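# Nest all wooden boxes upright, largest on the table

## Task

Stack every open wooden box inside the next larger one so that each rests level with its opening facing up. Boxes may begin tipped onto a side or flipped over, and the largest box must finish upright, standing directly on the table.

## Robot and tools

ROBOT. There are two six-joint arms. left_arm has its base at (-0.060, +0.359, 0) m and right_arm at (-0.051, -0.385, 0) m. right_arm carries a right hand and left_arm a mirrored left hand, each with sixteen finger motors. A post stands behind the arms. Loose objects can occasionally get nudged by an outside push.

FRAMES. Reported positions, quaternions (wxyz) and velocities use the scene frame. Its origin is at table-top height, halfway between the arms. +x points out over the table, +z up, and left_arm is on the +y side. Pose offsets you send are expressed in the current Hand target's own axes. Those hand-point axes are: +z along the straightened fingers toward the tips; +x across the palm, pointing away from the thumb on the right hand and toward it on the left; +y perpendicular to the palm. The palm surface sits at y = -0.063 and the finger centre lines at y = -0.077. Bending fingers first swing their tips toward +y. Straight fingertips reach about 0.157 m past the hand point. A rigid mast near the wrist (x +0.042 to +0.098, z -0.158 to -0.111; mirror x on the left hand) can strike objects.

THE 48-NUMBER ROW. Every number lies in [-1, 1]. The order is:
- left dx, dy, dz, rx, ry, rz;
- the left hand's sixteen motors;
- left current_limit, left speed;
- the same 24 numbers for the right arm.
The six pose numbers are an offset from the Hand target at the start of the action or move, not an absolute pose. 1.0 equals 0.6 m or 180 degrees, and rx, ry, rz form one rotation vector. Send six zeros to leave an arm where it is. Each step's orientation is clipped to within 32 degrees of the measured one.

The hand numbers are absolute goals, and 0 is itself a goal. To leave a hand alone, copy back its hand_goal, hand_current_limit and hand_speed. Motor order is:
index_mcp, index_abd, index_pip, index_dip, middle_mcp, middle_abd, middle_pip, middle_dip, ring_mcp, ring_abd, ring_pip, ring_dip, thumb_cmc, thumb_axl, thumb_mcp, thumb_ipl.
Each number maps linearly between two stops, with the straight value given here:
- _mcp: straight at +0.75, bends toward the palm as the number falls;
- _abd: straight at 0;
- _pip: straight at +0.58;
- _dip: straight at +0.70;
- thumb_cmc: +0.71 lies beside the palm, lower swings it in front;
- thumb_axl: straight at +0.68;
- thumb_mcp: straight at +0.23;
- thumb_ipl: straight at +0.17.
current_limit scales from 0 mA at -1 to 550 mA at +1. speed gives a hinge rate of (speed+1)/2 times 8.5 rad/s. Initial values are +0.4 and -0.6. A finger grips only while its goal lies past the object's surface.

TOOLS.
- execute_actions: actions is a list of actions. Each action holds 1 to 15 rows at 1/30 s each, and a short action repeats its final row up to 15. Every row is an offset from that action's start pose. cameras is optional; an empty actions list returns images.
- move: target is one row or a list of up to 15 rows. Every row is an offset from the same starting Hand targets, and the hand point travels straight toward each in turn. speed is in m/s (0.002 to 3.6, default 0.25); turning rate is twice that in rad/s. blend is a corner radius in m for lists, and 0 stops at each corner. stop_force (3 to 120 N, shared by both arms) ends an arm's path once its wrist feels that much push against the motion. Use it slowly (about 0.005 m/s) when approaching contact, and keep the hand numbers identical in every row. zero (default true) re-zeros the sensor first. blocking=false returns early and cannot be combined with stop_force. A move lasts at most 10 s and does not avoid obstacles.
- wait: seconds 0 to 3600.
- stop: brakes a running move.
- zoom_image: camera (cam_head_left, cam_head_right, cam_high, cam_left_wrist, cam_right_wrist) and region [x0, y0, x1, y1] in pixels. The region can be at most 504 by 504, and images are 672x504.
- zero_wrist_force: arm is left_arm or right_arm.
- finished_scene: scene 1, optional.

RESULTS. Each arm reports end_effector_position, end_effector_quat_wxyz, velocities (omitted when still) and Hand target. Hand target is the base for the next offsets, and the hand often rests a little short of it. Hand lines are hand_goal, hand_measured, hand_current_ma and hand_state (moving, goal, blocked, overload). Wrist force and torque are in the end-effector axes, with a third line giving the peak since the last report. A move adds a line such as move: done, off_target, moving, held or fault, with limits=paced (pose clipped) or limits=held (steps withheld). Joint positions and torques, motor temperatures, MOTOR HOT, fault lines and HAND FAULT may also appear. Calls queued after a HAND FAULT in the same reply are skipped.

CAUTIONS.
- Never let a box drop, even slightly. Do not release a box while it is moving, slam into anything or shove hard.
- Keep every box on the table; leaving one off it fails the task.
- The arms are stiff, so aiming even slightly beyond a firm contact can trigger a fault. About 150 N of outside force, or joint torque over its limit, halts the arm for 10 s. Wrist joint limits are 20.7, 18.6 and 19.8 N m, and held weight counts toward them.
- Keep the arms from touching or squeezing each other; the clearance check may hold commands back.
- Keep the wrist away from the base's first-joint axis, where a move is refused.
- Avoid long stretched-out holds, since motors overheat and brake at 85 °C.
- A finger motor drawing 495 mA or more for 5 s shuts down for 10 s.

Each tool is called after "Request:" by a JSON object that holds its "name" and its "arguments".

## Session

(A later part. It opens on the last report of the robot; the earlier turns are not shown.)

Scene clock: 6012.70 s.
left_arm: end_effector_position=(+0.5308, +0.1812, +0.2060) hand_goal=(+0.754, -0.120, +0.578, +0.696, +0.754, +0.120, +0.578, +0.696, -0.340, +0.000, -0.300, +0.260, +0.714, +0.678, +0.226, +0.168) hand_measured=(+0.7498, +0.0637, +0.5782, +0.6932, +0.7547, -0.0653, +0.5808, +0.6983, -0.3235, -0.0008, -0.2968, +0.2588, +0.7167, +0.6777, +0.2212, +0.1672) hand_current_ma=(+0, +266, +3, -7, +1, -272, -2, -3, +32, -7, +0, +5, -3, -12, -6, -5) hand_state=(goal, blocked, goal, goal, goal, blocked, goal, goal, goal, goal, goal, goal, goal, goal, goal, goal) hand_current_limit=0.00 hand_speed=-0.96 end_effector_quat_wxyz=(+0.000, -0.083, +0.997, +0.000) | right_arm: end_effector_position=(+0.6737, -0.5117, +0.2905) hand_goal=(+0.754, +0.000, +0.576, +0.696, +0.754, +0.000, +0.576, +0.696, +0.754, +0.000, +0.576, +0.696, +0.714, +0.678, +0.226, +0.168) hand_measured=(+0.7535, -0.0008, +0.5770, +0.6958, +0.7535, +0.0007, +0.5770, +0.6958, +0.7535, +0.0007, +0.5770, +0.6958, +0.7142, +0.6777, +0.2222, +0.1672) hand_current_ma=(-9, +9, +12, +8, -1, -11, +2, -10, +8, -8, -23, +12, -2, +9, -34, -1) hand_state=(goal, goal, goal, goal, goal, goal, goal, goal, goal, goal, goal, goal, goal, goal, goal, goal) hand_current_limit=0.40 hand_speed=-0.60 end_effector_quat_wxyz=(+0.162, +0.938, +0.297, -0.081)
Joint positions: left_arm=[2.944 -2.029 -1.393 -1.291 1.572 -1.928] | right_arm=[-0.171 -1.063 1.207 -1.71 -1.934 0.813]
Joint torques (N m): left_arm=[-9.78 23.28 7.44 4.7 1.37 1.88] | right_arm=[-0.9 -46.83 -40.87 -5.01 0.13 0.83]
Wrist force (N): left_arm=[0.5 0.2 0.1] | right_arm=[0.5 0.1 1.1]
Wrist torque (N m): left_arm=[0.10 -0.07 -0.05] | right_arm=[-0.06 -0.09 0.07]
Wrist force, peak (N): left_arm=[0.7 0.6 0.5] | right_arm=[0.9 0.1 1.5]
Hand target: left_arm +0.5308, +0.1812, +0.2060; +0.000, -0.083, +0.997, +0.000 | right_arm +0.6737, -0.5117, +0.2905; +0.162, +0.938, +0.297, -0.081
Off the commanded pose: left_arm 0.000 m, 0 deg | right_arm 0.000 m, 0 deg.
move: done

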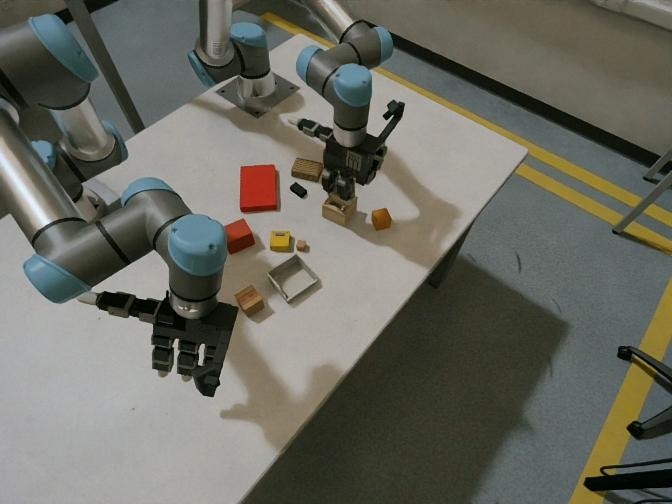

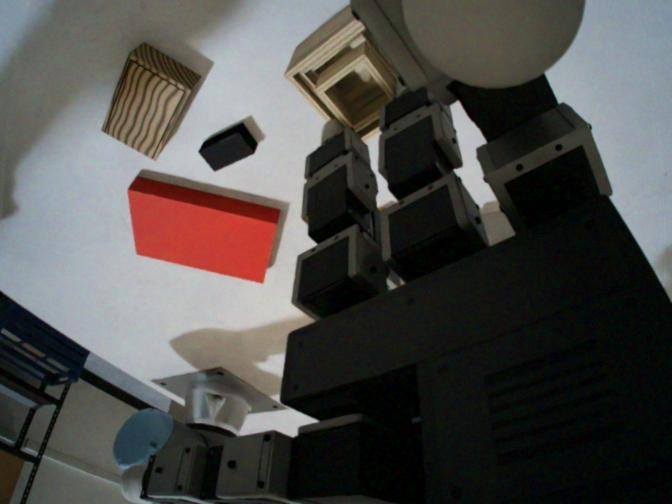

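Request:
{"name": "move", "arguments": {"target": [0,0,0.012,0,0,0.007, 0.754,-0.12,0.578,0.696, 0.754,0.12,0.578,0.696, -0.34,0,-0.30,0.26, 0.714,0.678,0.226,0.168,0.0,-0.96, 0,0,0,0,0,0, 0.754,0,0.576,0.696,0.754,0,0.576,0.696,0.754,0,0.576,0.696,0.714,0.678,0.226,0.168,0.4,-0.6], "speed": 0.02, "stop_force": 3, "cameras": ["cam_high","cam_left_wrist"]}}

Request:
{"name": "zoom_image", "arguments": {"camera": "cam_left_wrist", "region": [310, 20, 400, 110]}}

Request:
{"name": "zoom_image", "arguments": {"camera": "cam_left_wrist", "region": [280, 10, 410, 150]}}

Scene clock: 6026.87 s.
left_arm: end_effector_position=(+0.5308, +0.1812, +0.1988) hand_goal=(+0.754, -0.120, +0.578, +0.696, +0.754, +0.120, +0.578, +0.696, -0.340, +0.000, -0.300, +0.260, +0.714, +0.678, +0.226, +0.168) hand_measured=(+0.7486, +0.0637, +0.5782, +0.6932, +0.7535, -0.0653, +0.5808, +0.6996, -0.3235, +0.0007, -0.2956, +0.2601, +0.7167, +0.6777, +0.2212, +0.1662) hand_current_ma=(-3, +254, -4, -7, -5, -274, -5, -2, +40, -1, -7, -7, +8, +5, -21, +0) hand_state=(goal, blocked, goal, goal, goal, blocked, goal, goal, goal, goal, goal, goal, goal, goal, goal, goal) hand_current_limit=0.00 hand_speed=-0.96 end_effector_quat_wxyz=(+0.000, -0.072, +0.997, +0.000) | right_arm: end_effector_position=(+0.6737, -0.5117, +0.2905) hand_goal=(+0.754, +0.000, +0.576, +0.696, +0.754, +0.000, +0.576, +0.696, +0.754, +0.000, +0.576, +0.696, +0.714, +0.678, +0.226, +0.168) hand_measured=(+0.7535, -0.0008, +0.5770, +0.6958, +0.7523, +0.0007, +0.5770, +0.6958, +0.7535, +0.0007, +0.5770, +0.6958, +0.7142, +0.6767, +0.2222, +0.1681) hand_current_ma=(+16, +2, +15, +13, -9, -2, +12, -21, +9, +15, +4, +15, -2, +5, -28, +2) hand_state=(goal, goal, goal, goal, goal, goal, goal, goal, goal, goal, goal, goal, goal, goal, goal, goal) hand_current_limit=0.40 hand_speed=-0.60 end_effector_quat_wxyz=(+0.162, +0.938, +0.297, -0.081)
Joint positions: left_arm=[2.943 -2.031 -1.409 -1.273 1.572 -1.908] | right_arm=[-0.171 -1.063 1.207 -1.71 -1.934 0.813]
Joint torques (N m): left_arm=[-9.03 21.62 6.63 4.55 0.86 1.97] | right_arm=[0.15 -46.24 -38.81 -5.1 0.23 0.78]
Wrist force (N): left_arm=[0.4 0.6 0.3] | right_arm=[0.6 0.3 1.0]
Wrist torque (N m): left_arm=[0.13 -0.04 -0.07] | right_arm=[-0.02 -0.10 0.07]
Wrist force, peak (N): left_arm=[0.6 1.0 0.3] | right_arm=[0.9 0.0 1.5]
Hand target: left_arm +0.5308, +0.1812, +0.1988; +0.000, -0.072, +0.997, +0.000 | right_arm +0.6737, -0.5117, +0.2905; +0.162, +0.938, +0.297, -0.081
Off the commanded pose: left_arm 0.000 m, 0 deg | right_arm 0.000 m, 0 deg.
move: done

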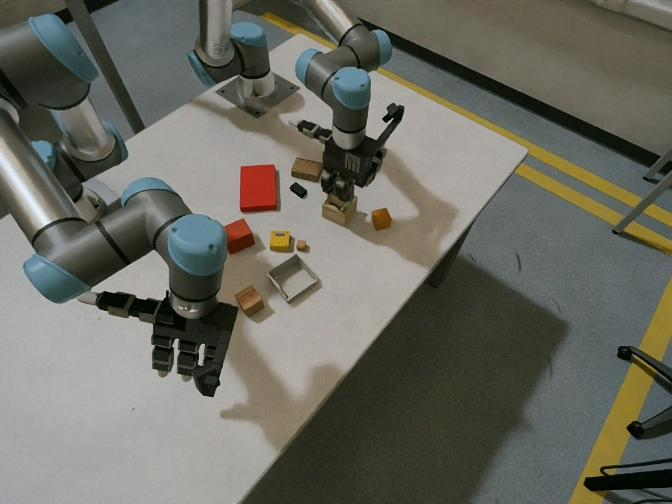

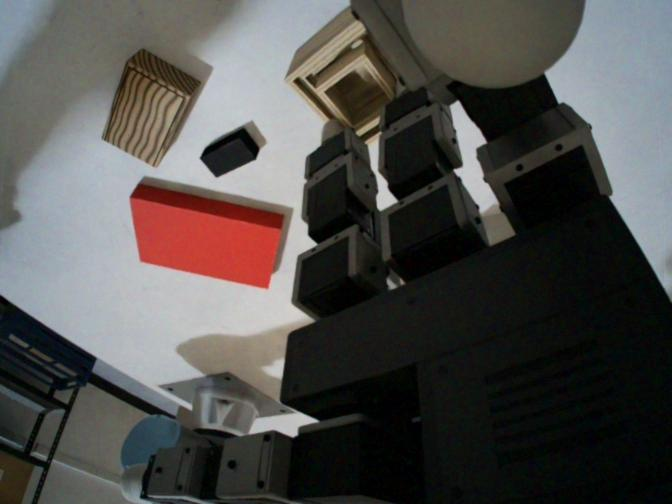

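Scaled by 5.600 from the camera's image (finer frame: 960x720).

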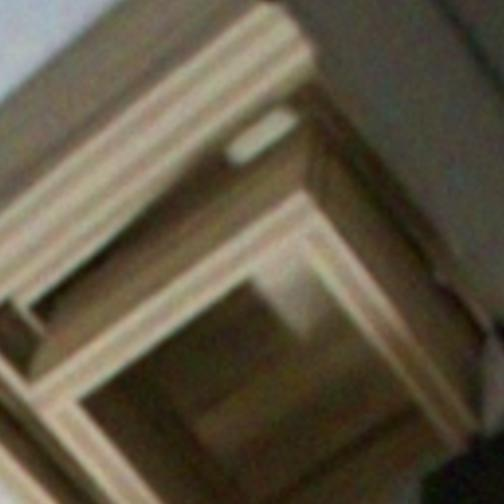

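Scaled by 3.600 from the camera's image (finer frame: 960x720).

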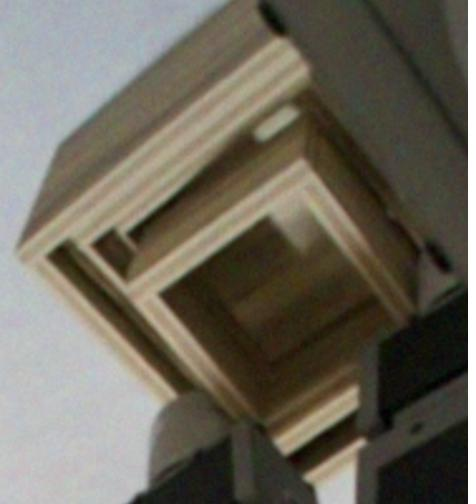

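Request:
{"name": "zoom_image", "arguments": {"camera": "cam_left_wrist", "region": [308, 22, 363, 77]}}

Request:
{"name": "zoom_image", "arguments": {"camera": "cam_left_wrist", "region": [350, 22, 405, 77]}}

Scaled by 9.164 from the camera's image (finer frame: 960x720).

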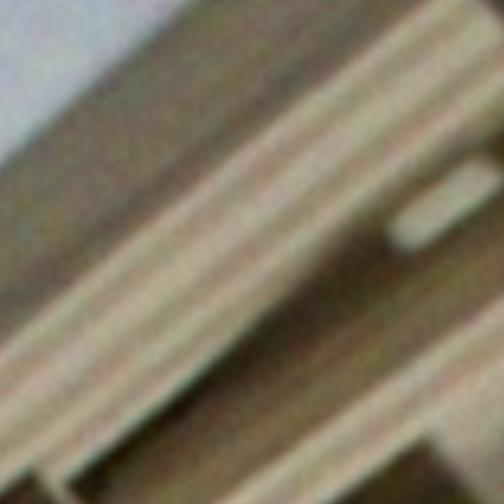

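Scaled by 9.164 from the camera's image (finer frame: 960x720).

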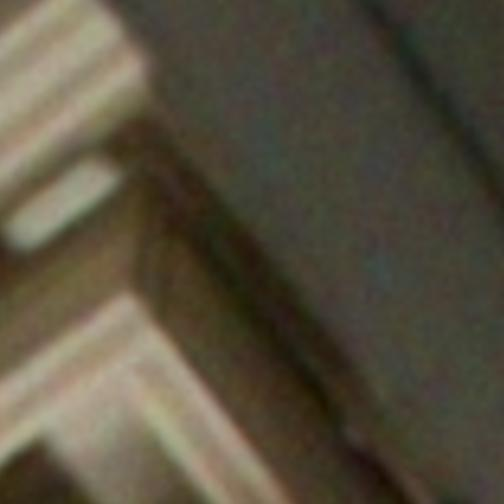

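Request:
{"name": "move", "arguments": {"target": [0,0.0017,0.0117,0,0,0, 0.754,-0.12,0.578,0.696, 0.754,0.12,0.578,0.696, -0.34,0,-0.30,0.26, 0.714,0.678,0.226,0.168,0.0,-0.96, 0,0,0,0,0,0, 0.754,0,0.576,0.696,0.754,0,0.576,0.696,0.754,0,0.576,0.696,0.714,0.678,0.226,0.168,0.4,-0.6], "speed": 0.01, "stop_force": 3, "cameras": ["cam_high","cam_left_wrist"]}}

Request:
{"name": "zoom_image", "arguments": {"camera": "cam_left_wrist", "region": [310, 20, 400, 110]}}

Request:
{"name": "zoom_image", "arguments": {"camera": "cam_left_wrist", "region": [345, 22, 395, 72]}}

Request:
{"name": "zoom_image", "arguments": {"camera": "cam_high", "region": [310, 170, 370, 230]}}

Scene clock: 6072.30 s.
left_arm: end_effector_position=(+0.5307, +0.1822, +0.1918) hand_goal=(+0.754, -0.120, +0.578, +0.696, +0.754, +0.120, +0.578, +0.696, -0.340, +0.000, -0.300, +0.260, +0.714, +0.678, +0.226, +0.168) hand_measured=(+0.7486, +0.0651, +0.5795, +0.6945, +0.7535, -0.0653, +0.5808, +0.6983, -0.3235, +0.0007, -0.2968, +0.2588, +0.7167, +0.6767, +0.2222, +0.1681) hand_current_ma=(-8, +266, +1, -7, +0, -267, -5, -5, +38, -10, +2, +3, +0, -8, -6, -8) hand_state=(goal, blocked, goal, goal, goal, blocked, goal, goal, goal, goal, goal, goal, goal, goal, goal, goal) hand_current_limit=0.00 hand_speed=-0.96 end_effector_quat_wxyz=(+0.000, -0.072, +0.997, +0.000) | right_arm: end_effector_position=(+0.6737, -0.5117, +0.2905) hand_goal=(+0.754, +0.000, +0.576, +0.696, +0.754, +0.000, +0.576, +0.696, +0.754, +0.000, +0.576, +0.696, +0.714, +0.678, +0.226, +0.168) hand_measured=(+0.7535, +0.0007, +0.5770, +0.6958, +0.7535, +0.0007, +0.5770, +0.6958, +0.7535, -0.0008, +0.5770, +0.6958, +0.7142, +0.6767, +0.2222, +0.1672) hand_current_ma=(-2, +4, -2, +14, -6, -21, -1, +7, +7, +10, -10, +3, +10, +0, -20, -7) hand_state=(goal, goal, goal, goal, goal, goal, goal, goal, goal, goal, goal, goal, goal, goal, goal, goal) hand_current_limit=0.40 hand_speed=-0.60 end_effector_quat_wxyz=(+0.162, +0.938, +0.297, -0.081)
Joint positions: left_arm=[2.944 -2.035 -1.422 -1.256 1.572 -1.906] | right_arm=[-0.171 -1.063 1.207 -1.71 -1.934 0.813]
Joint torques (N m): left_arm=[5.25 22.35 6.26 4.52 0.09 1.79] | right_arm=[-0.98 -45.92 -40.43 -5.07 -0.08 0.77]
Wrist force (N): left_arm=[0.4 0.4 -0.1] | right_arm=[0.5 0.1 1.1]
Wrist torque (N m): left_arm=[0.14 -0.04 -0.06] | right_arm=[-0.07 -0.09 0.05]
Wrist force, peak (N): left_arm=[0.8 1.0 -0.1] | right_arm=[1.1 0.1 1.4]
Hand target: left_arm +0.5307, +0.1822, +0.1918; +0.000, -0.072, +0.997, +0.000 | right_arm +0.6737, -0.5117, +0.2905; +0.162, +0.938, +0.297, -0.081
Off the commanded pose: left_arm 0.000 m, 0 deg | right_arm 0.000 m, 0 deg.
move: done

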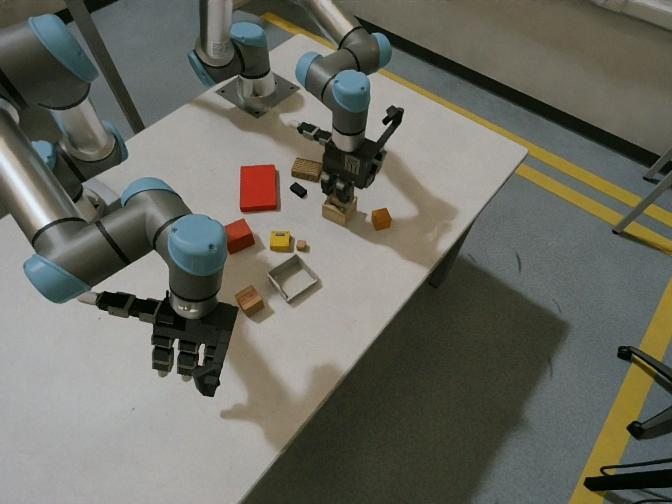

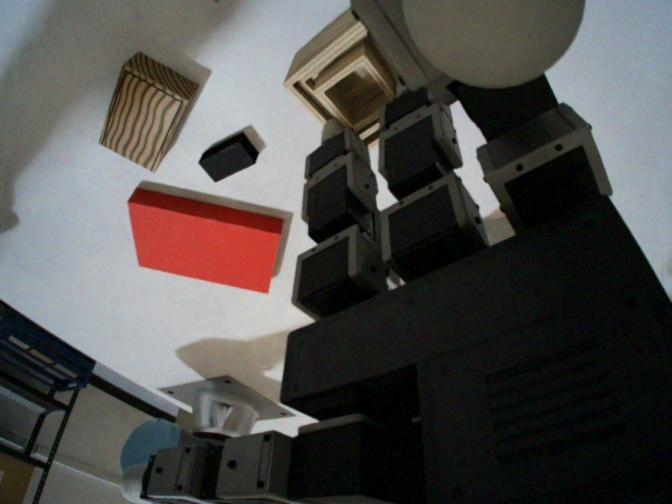

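Scaled by 5.600 from the camera's image (finer frame: 960x720).

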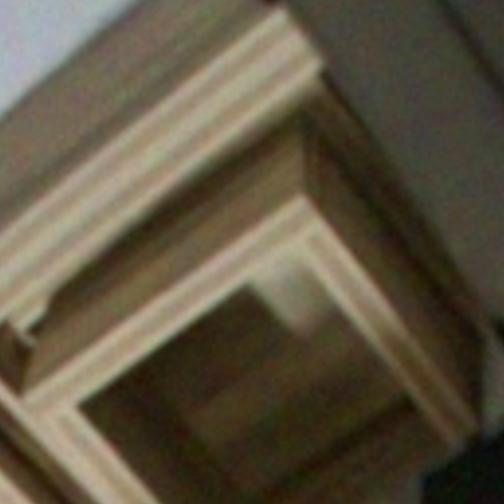

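Scaled by 10.080 from the camera's image (finer frame: 960x720).

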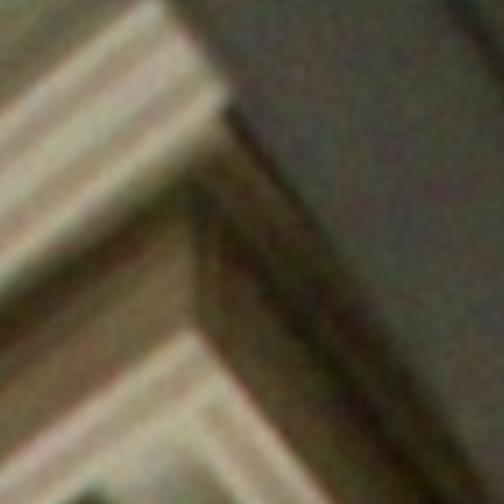

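Scaled by 8.400.

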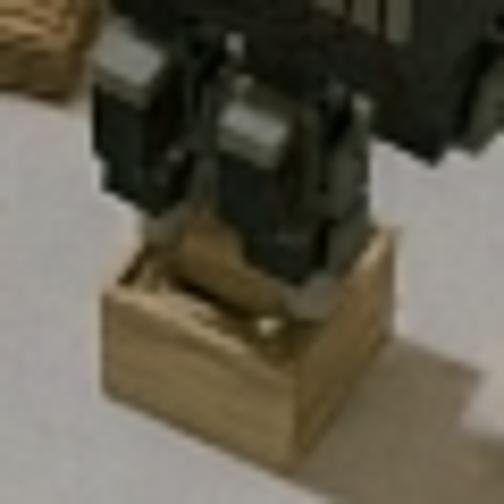

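Request:
{"name": "move", "arguments": {"target": [[0,0,-0.02,0,0,0, 0.754,-0.12,0.578,0.696, 0.754,0.12,0.578,0.696, -0.34,0,-0.30,0.26, 0.714,0.678,0.226,0.168,0.0,-0.96, 0,0,0,0,0,0, 0.754,0,0.576,0.696,0.754,0,0.576,0.696,0.754,0,0.576,0.696,0.714,0.678,0.226,0.168,0.4,-0.6],[0,0.0672,0.0373,0.1111,0,0, 0.754,-0.12,0.578,0.696, 0.754,0.12,0.578,0.696, -0.34,0,-0.30,0.26, 0.714,0.678,0.226,0.168,0.0,-0.96, 0,0,0,0,0,0, 0.754,0,0.576,0.696,0.754,0,0.576,0.696,0.754,0,0.576,0.696,0.714,0.678,0.226,0.168,0.4,-0.6]], "speed": 0.04, "cameras": ["cam_high","cam_left_wrist"]}}

Request:
{"name": "zoom_image", "arguments": {"camera": "cam_left_wrist", "region": [290, 10, 410, 130]}}

Request:
{"name": "zoom_image", "arguments": {"camera": "cam_high", "region": [310, 160, 380, 230]}}

Scene clock: 6114.00 s.
left_arm: end_effector_position=(+0.5249, +0.2221, +0.1694) hand_goal=(+0.754, -0.120, +0.578, +0.696, +0.754, +0.120, +0.578, +0.696, -0.340, +0.000, -0.300, +0.260, +0.714, +0.678, +0.226, +0.168) hand_measured=(+0.7486, +0.0651, +0.5782, +0.6932, +0.7486, -0.0653, +0.5744, +0.6983, -0.3235, -0.0008, -0.2968, +0.2588, +0.7117, +0.6777, +0.2212, +0.1681) hand_current_ma=(-3, +267, +2, -7, -15, -273, -13, -6, +42, -10, +8, -9, -9, -9, -13, -2) hand_state=(goal, blocked, goal, goal, goal, blocked, goal, goal, goal, goal, goal, goal, goal, goal, goal, goal) hand_current_limit=0.00 hand_speed=-0.96 end_effector_quat_wxyz=(+0.012, -0.070, +0.982, -0.173) | right_arm: end_effector_position=(+0.6737, -0.5117, +0.2905) hand_goal=(+0.754, +0.000, +0.576, +0.696, +0.754, +0.000, +0.576, +0.696, +0.754, +0.000, +0.576, +0.696, +0.714, +0.678, +0.226, +0.168) hand_measured=(+0.7523, -0.0008, +0.5770, +0.6958, +0.7535, -0.0008, +0.5770, +0.6958, +0.7535, +0.0007, +0.5770, +0.6958, +0.7142, +0.6767, +0.2222, +0.1681) hand_current_ma=(-16, -14, +8, +11, +2, -4, +12, -4, +12, +6, -5, +13, +25, +12, -14, +4) hand_state=(goal, goal, goal, goal, goal, goal, goal, goal, goal, goal, goal, goal, goal, goal, goal, goal) hand_current_limit=0.40 hand_speed=-0.60 end_effector_quat_wxyz=(+0.162, +0.938, +0.297, -0.081)
Joint positions: left_arm=[3.134 -1.924 -1.618 -1.118 1.227 -1.726] | right_arm=[-0.171 -1.063 1.207 -1.71 -1.934 0.813]
Joint torques (N m): left_arm=[7.75 58.18 6.28 4.7 -2.88 2.01] | right_arm=[-0.32 -46.85 -41.13 -4.81 0.09 1.01]
Wrist force (N): left_arm=[0.6 1.2 0.1] | right_arm=[0.7 0.2 1.0]
Wrist torque (N m): left_arm=[0.32 -0.07 -0.09] | right_arm=[-0.03 -0.12 0.08]
Wrist force, peak (N): left_arm=[0.4 1.7 0.1] | right_arm=[1.0 0.3 1.6]
Hand target: left_arm +0.5249, +0.2221, +0.1694; +0.012, -0.070, +0.982, -0.173 | right_arm +0.6737, -0.5117, +0.2905; +0.162, +0.938, +0.297, -0.081
Off the commanded pose: left_arm 0.000 m, 0 deg | right_arm 0.000 m, 0 deg.
move: done

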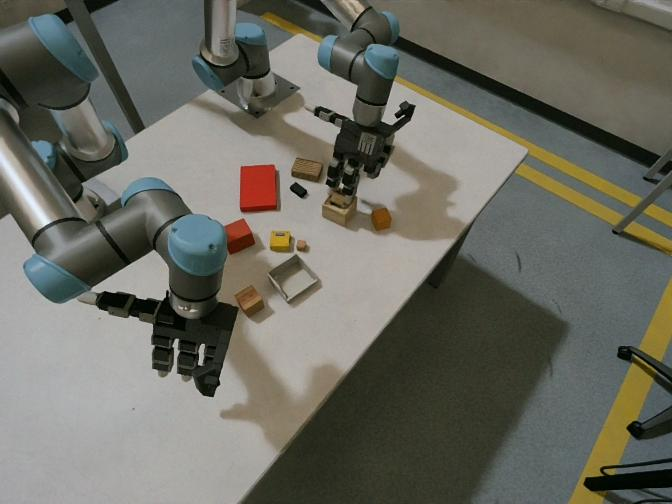

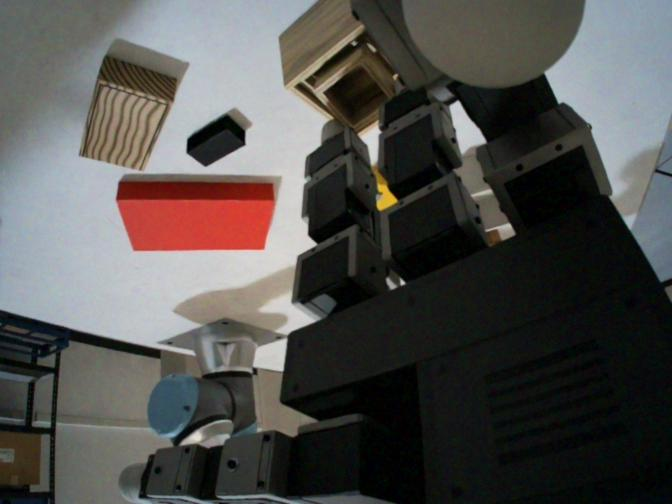

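Scaled by 4.200 from the camera's image (finer frame: 960x720).

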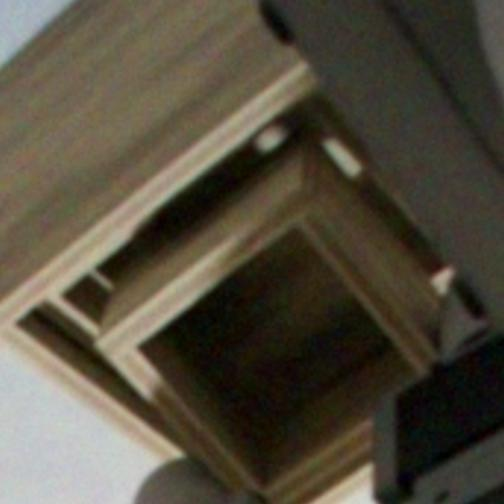

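Scaled by 7.200.

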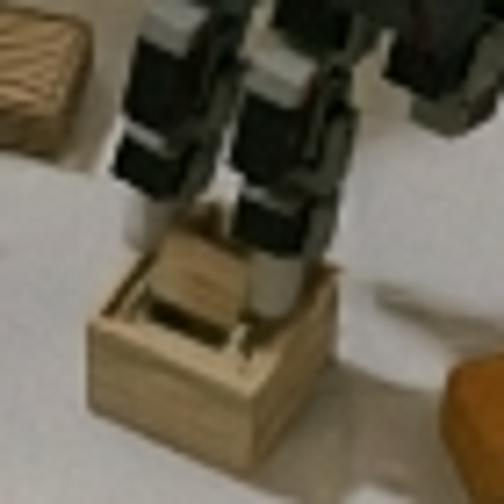

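Request:
{"name": "move", "arguments": {"target": [0,0.00456,0.01253,0,0,0, 0.754,-0.12,0.578,0.696, 0.754,0.12,0.578,0.696, -0.34,0,-0.30,0.26, 0.714,0.678,0.226,0.168,0.0,-0.96, 0,0,0,0,0,0, 0.754,0,0.576,0.696,0.754,0,0.576,0.696,0.754,0,0.576,0.696,0.714,0.678,0.226,0.168,0.4,-0.6], "speed": 0.01, "stop_force": 3, "cameras": ["cam_high","cam_left_wrist"]}}

Request:
{"name": "zoom_image", "arguments": {"camera": "cam_left_wrist", "region": [290, 10, 410, 130]}}

Request:
{"name": "zoom_image", "arguments": {"camera": "cam_left_wrist", "region": [335, 22, 405, 92]}}

Request:
{"name": "zoom_image", "arguments": {"camera": "cam_high", "region": [310, 170, 370, 230]}}

Scene clock: 6124.47 s.
left_arm: end_effector_position=(+0.5249, +0.2221, +0.1614) hand_goal=(+0.754, -0.120, +0.578, +0.696, +0.754, +0.120, +0.578, +0.696, -0.340, +0.000, -0.300, +0.260, +0.714, +0.678, +0.226, +0.168) hand_measured=(+0.7486, +0.0637, +0.5782, +0.6932, +0.7498, -0.0667, +0.5757, +0.6983, -0.3223, +0.0007, -0.2968, +0.2588, +0.7104, +0.6777, +0.2222, +0.1681) hand_current_ma=(-2, +271, +3, -4, -6, -273, -15, -3, +40, -7, +11, +1, -10, -9, -7, -11) hand_state=(goal, blocked, goal, goal, goal, blocked, goal, goal, goal, goal, goal, goal, goal, goal, goal, goal) hand_current_limit=0.00 hand_speed=-0.96 end_effector_quat_wxyz=(+0.012, -0.070, +0.982, -0.173) | right_arm: end_effector_position=(+0.6737, -0.5117, +0.2905) hand_goal=(+0.754, +0.000, +0.576, +0.696, +0.754, +0.000, +0.576, +0.696, +0.754, +0.000, +0.576, +0.696, +0.714, +0.678, +0.226, +0.168) hand_measured=(+0.7535, +0.0007, +0.5770, +0.6958, +0.7535, -0.0008, +0.5770, +0.6958, +0.7535, +0.0007, +0.5770, +0.6958, +0.7142, +0.6767, +0.2222, +0.1681) hand_current_ma=(+23, +5, +9, +12, -1, +1, +1, -10, +4, +13, -2, +3, +20, -2, -18, +13) hand_state=(goal, goal, goal, goal, goal, goal, goal, goal, goal, goal, goal, goal, goal, goal, goal, goal) hand_current_limit=0.40 hand_speed=-0.60 end_effector_quat_wxyz=(+0.162, +0.938, +0.297, -0.081)
Joint positions: left_arm=[3.134 -1.931 -1.629 -1.099 1.226 -1.726] | right_arm=[-0.171 -1.063 1.207 -1.71 -1.934 0.813]
Joint torques (N m): left_arm=[8.15 19.43 7.1 4.85 -2.75 1.69] | right_arm=[0.74 -46.06 -41.1 -4.92 0.05 0.76]
Wrist force (N): left_arm=[0.5 1.3 0.3] | right_arm=[1.0 0.1 1.1]
Wrist torque (N m): left_arm=[0.30 -0.06 -0.10] | right_arm=[-0.06 -0.16 0.10]
Wrist force, peak (N): left_arm=[0.7 1.6 0.1] | right_arm=[0.9 0.1 1.5]
Hand target: left_arm +0.5249, +0.2221, +0.1614; +0.012, -0.070, +0.982, -0.173 | right_arm +0.6737, -0.5117, +0.2905; +0.162, +0.938, +0.297, -0.081
Off the commanded pose: left_arm 0.000 m, 0 deg | right_arm 0.000 m, 0 deg.
move: done

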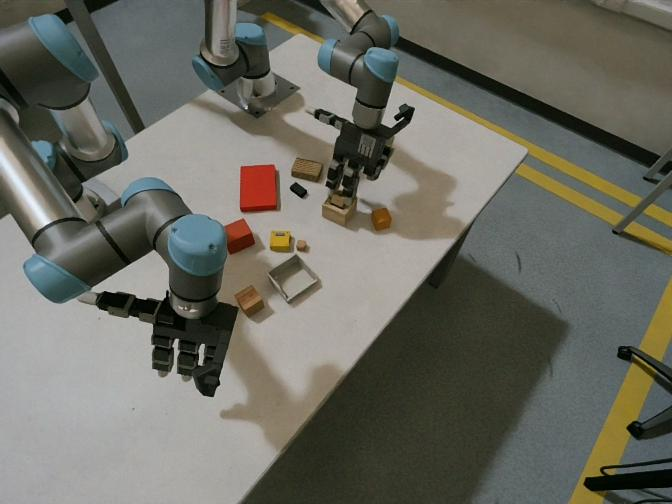

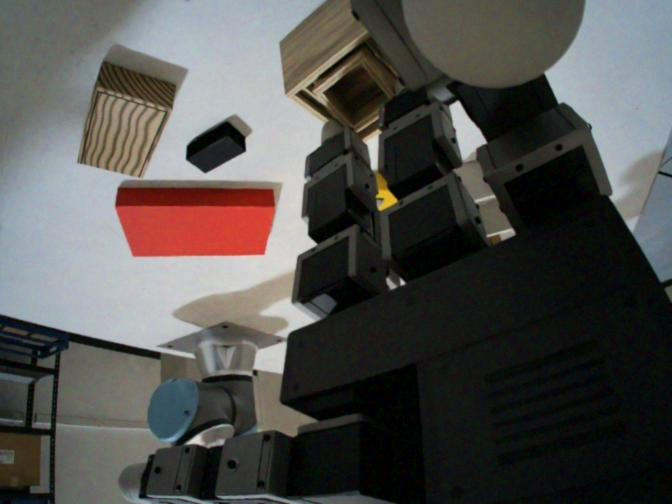

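Scaled by 4.200 from the camera's image (finer frame: 960x720).

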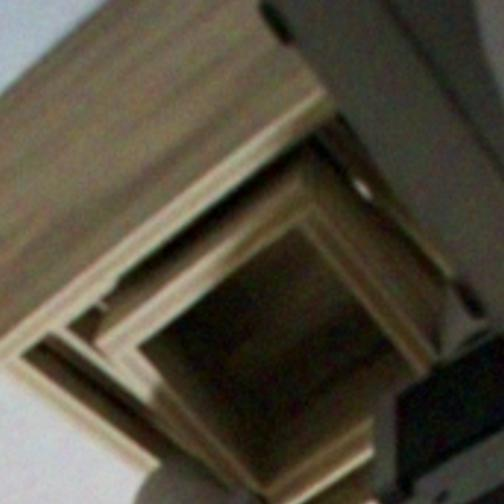

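Scaled by 7.200 from the camera's image (finer frame: 960x720).

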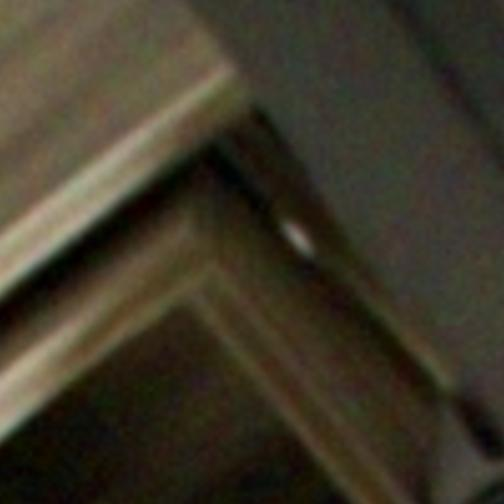

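Scaled by 8.400.

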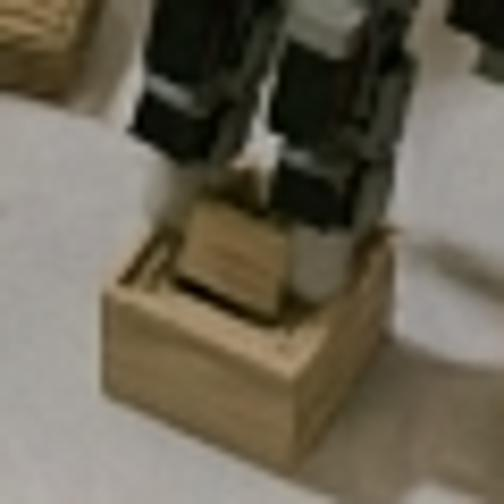

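Request:
{"name": "move", "arguments": {"target": [0,0.00228,0.00627,0,0,0, 0.754,-0.12,0.578,0.696, 0.754,0.12,0.578,0.696, -0.34,0,-0.30,0.26, 0.714,0.678,0.226,0.168,0.0,-0.96, 0,0,0,0,0,0, 0.754,0,0.576,0.696,0.754,0,0.576,0.696,0.754,0,0.576,0.696,0.714,0.678,0.226,0.168,0.4,-0.6], "speed": 0.008, "stop_force": 3, "cameras": ["cam_high","cam_left_wrist"]}}

Request:
{"name": "zoom_image", "arguments": {"camera": "cam_left_wrist", "region": [290, 10, 410, 130]}}

Request:
{"name": "zoom_image", "arguments": {"camera": "cam_left_wrist", "region": [335, 22, 405, 92]}}

Request:
{"name": "zoom_image", "arguments": {"camera": "cam_high", "region": [310, 170, 370, 230]}}

Scene clock: 6134.90 s.
left_arm: end_effector_position=(+0.5249, +0.2221, +0.1574) hand_goal=(+0.754, -0.120, +0.578, +0.696, +0.754, +0.120, +0.578, +0.696, -0.340, +0.000, -0.300, +0.260, +0.714, +0.678, +0.226, +0.168) hand_measured=(+0.7498, +0.0622, +0.5834, +0.6983, +0.7511, -0.0653, +0.5808, +0.6983, -0.3235, +0.0007, -0.2968, +0.2601, +0.7104, +0.6777, +0.2222, +0.1681) hand_current_ma=(-2, +254, +9, -1, -9, -277, +1, -7, +37, -8, +3, -4, -11, +0, -25, +1) hand_state=(goal, blocked, goal, goal, goal, blocked, goal, goal, goal, goal, goal, goal, goal, goal, goal, goal) hand_current_limit=0.00 hand_speed=-0.96 end_effector_quat_wxyz=(+0.012, -0.070, +0.982, -0.173) | right_arm: end_effector_position=(+0.6737, -0.5117, +0.2905) hand_goal=(+0.754, +0.000, +0.576, +0.696, +0.754, +0.000, +0.576, +0.696, +0.754, +0.000, +0.576, +0.696, +0.714, +0.678, +0.226, +0.168) hand_measured=(+0.7535, +0.0007, +0.5770, +0.6958, +0.7535, +0.0007, +0.5782, +0.6958, +0.7535, -0.0008, +0.5770, +0.6958, +0.7142, +0.6777, +0.2222, +0.1681) hand_current_ma=(+17, +5, +8, -1, +4, -25, -9, -7, +21, +15, -12, +7, +3, +1, -13, -17) hand_state=(goal, goal, goal, goal, goal, goal, goal, goal, goal, goal, goal, goal, goal, goal, goal, goal) hand_current_limit=0.40 hand_speed=-0.60 end_effector_quat_wxyz=(+0.162, +0.938, +0.297, -0.081)
Joint positions: left_arm=[3.134 -1.935 -1.635 -1.09 1.226 -1.726] | right_arm=[-0.171 -1.063 1.207 -1.71 -1.934 0.813]
Joint torques (N m): left_arm=[6.18 19.07 6.15 4.59 -2.22 0.15] | right_arm=[-0.75 -46.47 -40.68 -4.9 0.13 0.88]
Wrist force (N): left_arm=[0.3 0.5 -0.1] | right_arm=[1.0 0.1 1.3]
Wrist torque (N m): left_arm=[0.33 -0.04 -0.11] | right_arm=[-0.08 -0.16 0.09]
Wrist force, peak (N): left_arm=[0.6 1.7 0.3] | right_arm=[0.5 0.0 1.7]
Hand target: left_arm +0.5249, +0.2221, +0.1574; +0.012, -0.070, +0.982, -0.173 | right_arm +0.6737, -0.5117, +0.2905; +0.162, +0.938, +0.297, -0.081
Off the commanded pose: left_arm 0.000 m, 0 deg | right_arm 0.000 m, 0 deg.
move: done

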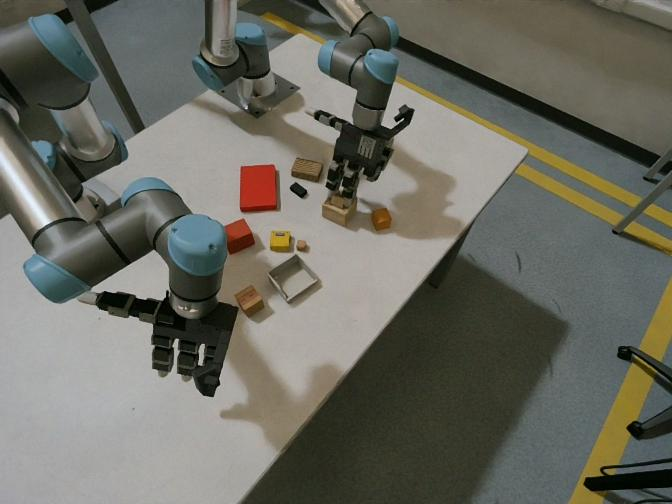

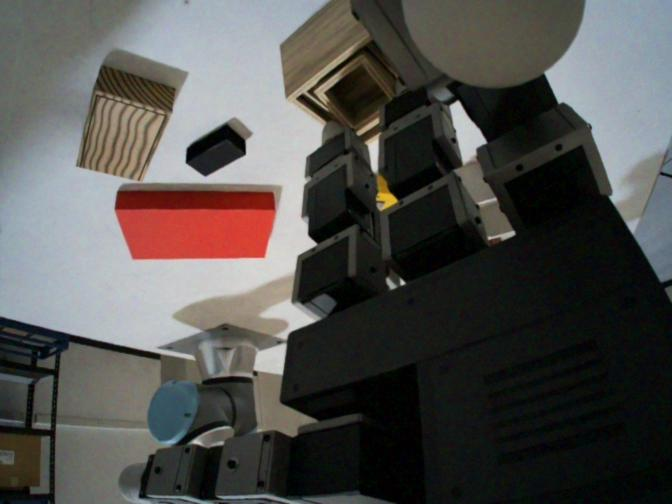

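Scaled by 4.200 from the camera's image (finer frame: 960x720).

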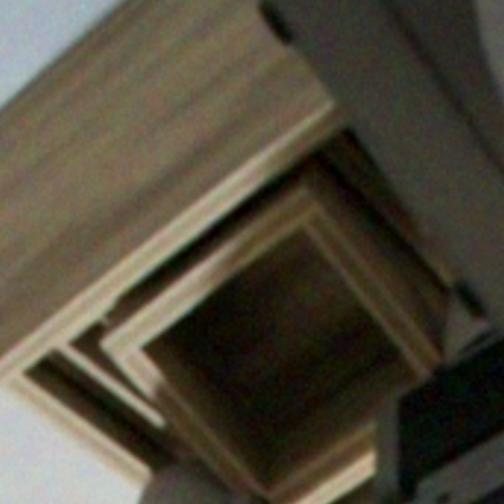

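Scaled by 7.200 from the camera's image (finer frame: 960x720).

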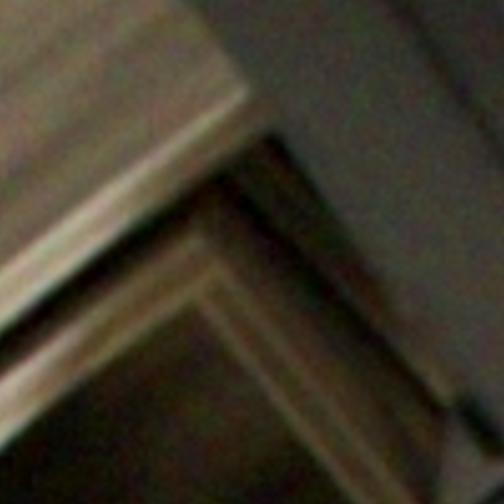

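Scaled by 8.400.

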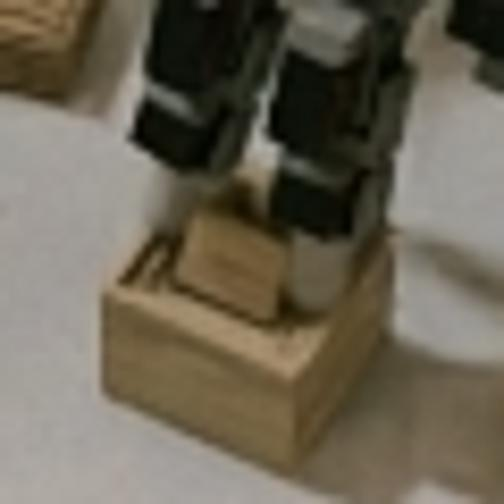

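Request:
{"name": "execute_actions", "arguments": {"actions": [[[0.0033,0,0,0,0,0, 0.754,-0.12,0.578,0.696, 0.754,0.12,0.578,0.696, -0.34,0,-0.30,0.26, 0.714,0.678,0.226,0.168,0.0,-0.96, 0,0,0,0,0,0, 0.754,0,0.576,0.696,0.754,0,0.576,0.696,0.754,0,0.576,0.696,0.714,0.678,0.226,0.168,0.4,-0.6]]], "cameras": ["cam_left_wrist"]}}

Request:
{"name": "zoom_image", "arguments": {"camera": "cam_left_wrist", "region": [290, 10, 410, 130]}}

Request:
{"name": "execute_actions", "arguments": {"actions": [[[-0.0067,0,0,0,0,0, 0.754,-0.12,0.578,0.696, 0.754,0.12,0.578,0.696, -0.34,0,-0.30,0.26, 0.714,0.678,0.226,0.168,0.0,-0.96, 0,0,0,0,0,0, 0.754,0,0.576,0.696,0.754,0,0.576,0.696,0.754,0,0.576,0.696,0.714,0.678,0.226,0.168,0.4,-0.6]]], "cameras": ["cam_left_wrist"]}}

Request:
{"name": "zoom_image", "arguments": {"camera": "cam_left_wrist", "region": [290, 10, 410, 130]}}

Scene clock: 6148.70 s.
left_arm: end_effector_position=(+0.5229, +0.2219, +0.1574) hand_goal=(+0.754, -0.120, +0.578, +0.696, +0.754, +0.120, +0.578, +0.696, -0.340, +0.000, -0.300, +0.260, +0.714, +0.678, +0.226, +0.168) hand_measured=(+0.7498, +0.0637, +0.5821, +0.6983, +0.7498, -0.0667, +0.5808, +0.6983, -0.3235, +0.0007, -0.2968, +0.2588, +0.7117, +0.6767, +0.2222, +0.1681) hand_current_ma=(+1, +266, +7, +3, -5, -275, -10, -5, +38, -8, +4, -1, -9, -14, -18, -9) hand_state=(goal, blocked, goal, goal, goal, blocked, goal, goal, goal, goal, goal, goal, goal, goal, goal, goal) hand_current_limit=0.00 hand_speed=-0.96 end_effector_quat_wxyz=(+0.012, -0.070, +0.982, -0.173) | right_arm: end_effector_position=(+0.6737, -0.5117, +0.2905) hand_goal=(+0.754, +0.000, +0.576, +0.696, +0.754, +0.000, +0.576, +0.696, +0.754, +0.000, +0.576, +0.696, +0.714, +0.678, +0.226, +0.168) hand_measured=(+0.7535, +0.0007, +0.5770, +0.6958, +0.7523, +0.0007, +0.5770, +0.6958, +0.7535, +0.0007, +0.5770, +0.6958, +0.7142, +0.6777, +0.2222, +0.1681) hand_current_ma=(+2, +4, -4, +6, -11, -7, +12, -3, +5, +24, -1, +18, +2, +11, +2, +2) hand_state=(goal, goal, goal, goal, goal, goal, goal, goal, goal, goal, goal, goal, goal, goal, goal, goal) hand_current_limit=0.40 hand_speed=-0.60 end_effector_quat_wxyz=(+0.162, +0.938, +0.297, -0.081)
Joint positions: left_arm=[3.133 -1.931 -1.641 -1.088 1.226 -1.726] | right_arm=[-0.171 -1.063 1.207 -1.71 -1.934 0.813]
Joint torques (N m): left_arm=[-8.52 60.68 6.4 4.8 0.86 -1.86] | right_arm=[-1.69 -45.51 -40.36 -4.94 0.05 0.78]
Wrist force (N): left_arm=[0.4 0.9 0.2] | right_arm=[0.9 -0.1 1.0]
Wrist torque (N m): left_arm=[0.31 -0.05 -0.11] | right_arm=[-0.07 -0.15 0.09]
Wrist force, peak (N): left_arm=[0.7 1.5 0.1] | right_arm=[1.0 0.1 1.5]
Hand target: left_arm +0.5229, +0.2219, +0.1574; +0.012, -0.070, +0.982, -0.173 | right_arm +0.6737, -0.5117, +0.2905; +0.162, +0.938, +0.297, -0.081
Off the commanded pose: left_arm 0.000 m, 0 deg | right_arm 0.000 m, 0 deg.

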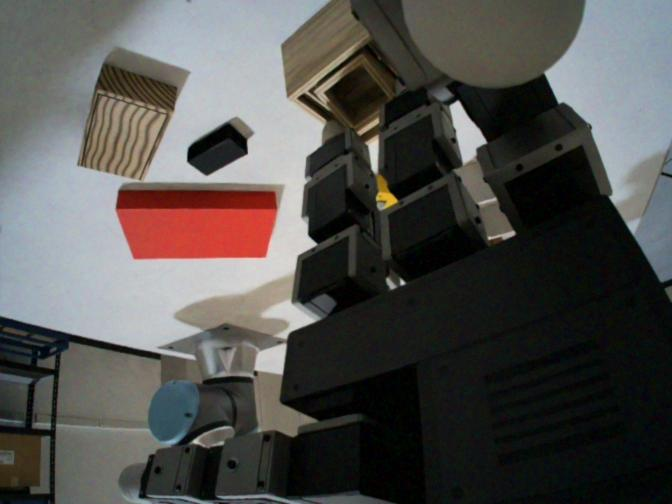

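Scaled by 4.200 from the camera's image (finer frame: 960x720).

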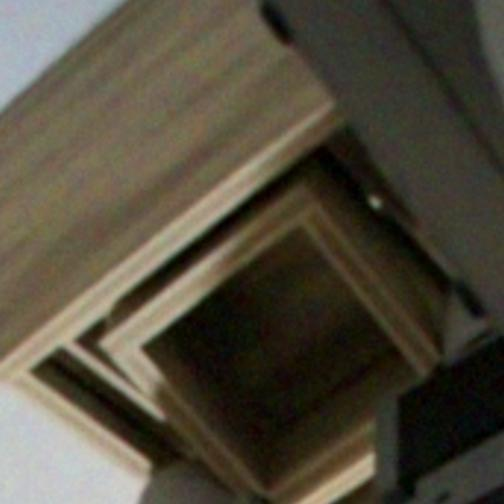

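Scene clock: 6149.40 s.
left_arm: end_effector_position=(+0.5269, +0.2224, +0.1574) hand_goal=(+0.754, -0.120, +0.578, +0.696, +0.754, +0.120, +0.578, +0.696, -0.340, +0.000, -0.300, +0.260, +0.714, +0.678, +0.226, +0.168) hand_measured=(+0.7498, +0.0622, +0.5770, +0.6983, +0.7498, -0.0653, +0.5770, +0.6983, -0.3223, +0.0007, -0.2968, +0.2588, +0.7104, +0.6767, +0.2212, +0.1672) hand_current_ma=(-12, +276, +2, +2, +0, -279, -8, +3, +40, -2, +8, +5, -20, -5, -13, -6) hand_state=(goal, blocked, goal, goal, goal, blocked, goal, goal, goal, goal, goal, goal, goal, goal, goal, goal) hand_current_limit=0.00 hand_speed=-0.96 end_effector_quat_wxyz=(+0.012, -0.070, +0.982, -0.173) | right_arm: end_effector_position=(+0.6737, -0.5117, +0.2905) hand_goal=(+0.754, +0.000, +0.576, +0.696, +0.754, +0.000, +0.576, +0.696, +0.754, +0.000, +0.576, +0.696, +0.714, +0.678, +0.226, +0.168) hand_measured=(+0.7535, +0.0007, +0.5782, +0.6958, +0.7535, -0.0008, +0.5757, +0.6958, +0.7535, +0.0007, +0.5770, +0.6958, +0.7142, +0.6767, +0.2222, +0.1681) hand_current_ma=(-12, +14, +13, -4, +0, +3, +5, +7, +7, +20, -4, +7, -12, -4, -12, -6) hand_state=(goal, goal, goal, goal, goal, goal, goal, goal, goal, goal, goal, goal, goal, goal, goal, goal) hand_current_limit=0.40 hand_speed=-0.60 end_effector_quat_wxyz=(+0.162, +0.938, +0.297, -0.081)
Joint positions: left_arm=[3.134 -1.939 -1.629 -1.092 1.226 -1.725] | right_arm=[-0.171 -1.063 1.207 -1.71 -1.934 0.813]
Joint torques (N m): left_arm=[7.42 18.3 40.76 1.17 -0.07 1.86] | right_arm=[-0.53 -45.56 -42.02 -4.94 0.26 0.93]
Wrist force (N): left_arm=[1.6 0.8 -0.4] | right_arm=[0.8 -0.2 1.1]
Wrist torque (N m): left_arm=[0.35 -0.07 -0.01] | right_arm=[-0.10 -0.14 0.09]
Wrist force, peak (N): left_arm=[1.6 0.8 -0.4] | right_arm=[0.8 0.2 1.4]
Hand target: left_arm +0.5269, +0.2224, +0.1574; +0.012, -0.070, +0.982, -0.173 | right_arm +0.6737, -0.5117, +0.2905; +0.162, +0.938, +0.297, -0.081
Off the commanded pose: left_arm 0.000 m, 0 deg | right_arm 0.000 m, 0 deg.

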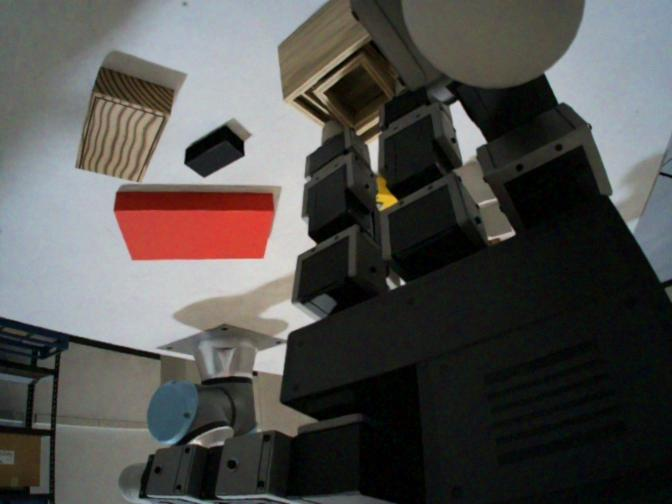

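Scaled by 4.200 from the camera's image (finer frame: 960x720).

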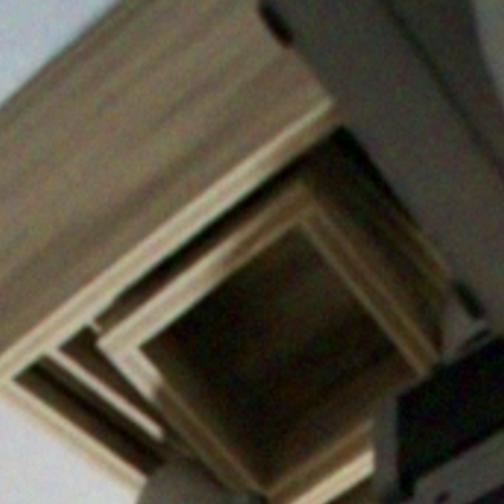

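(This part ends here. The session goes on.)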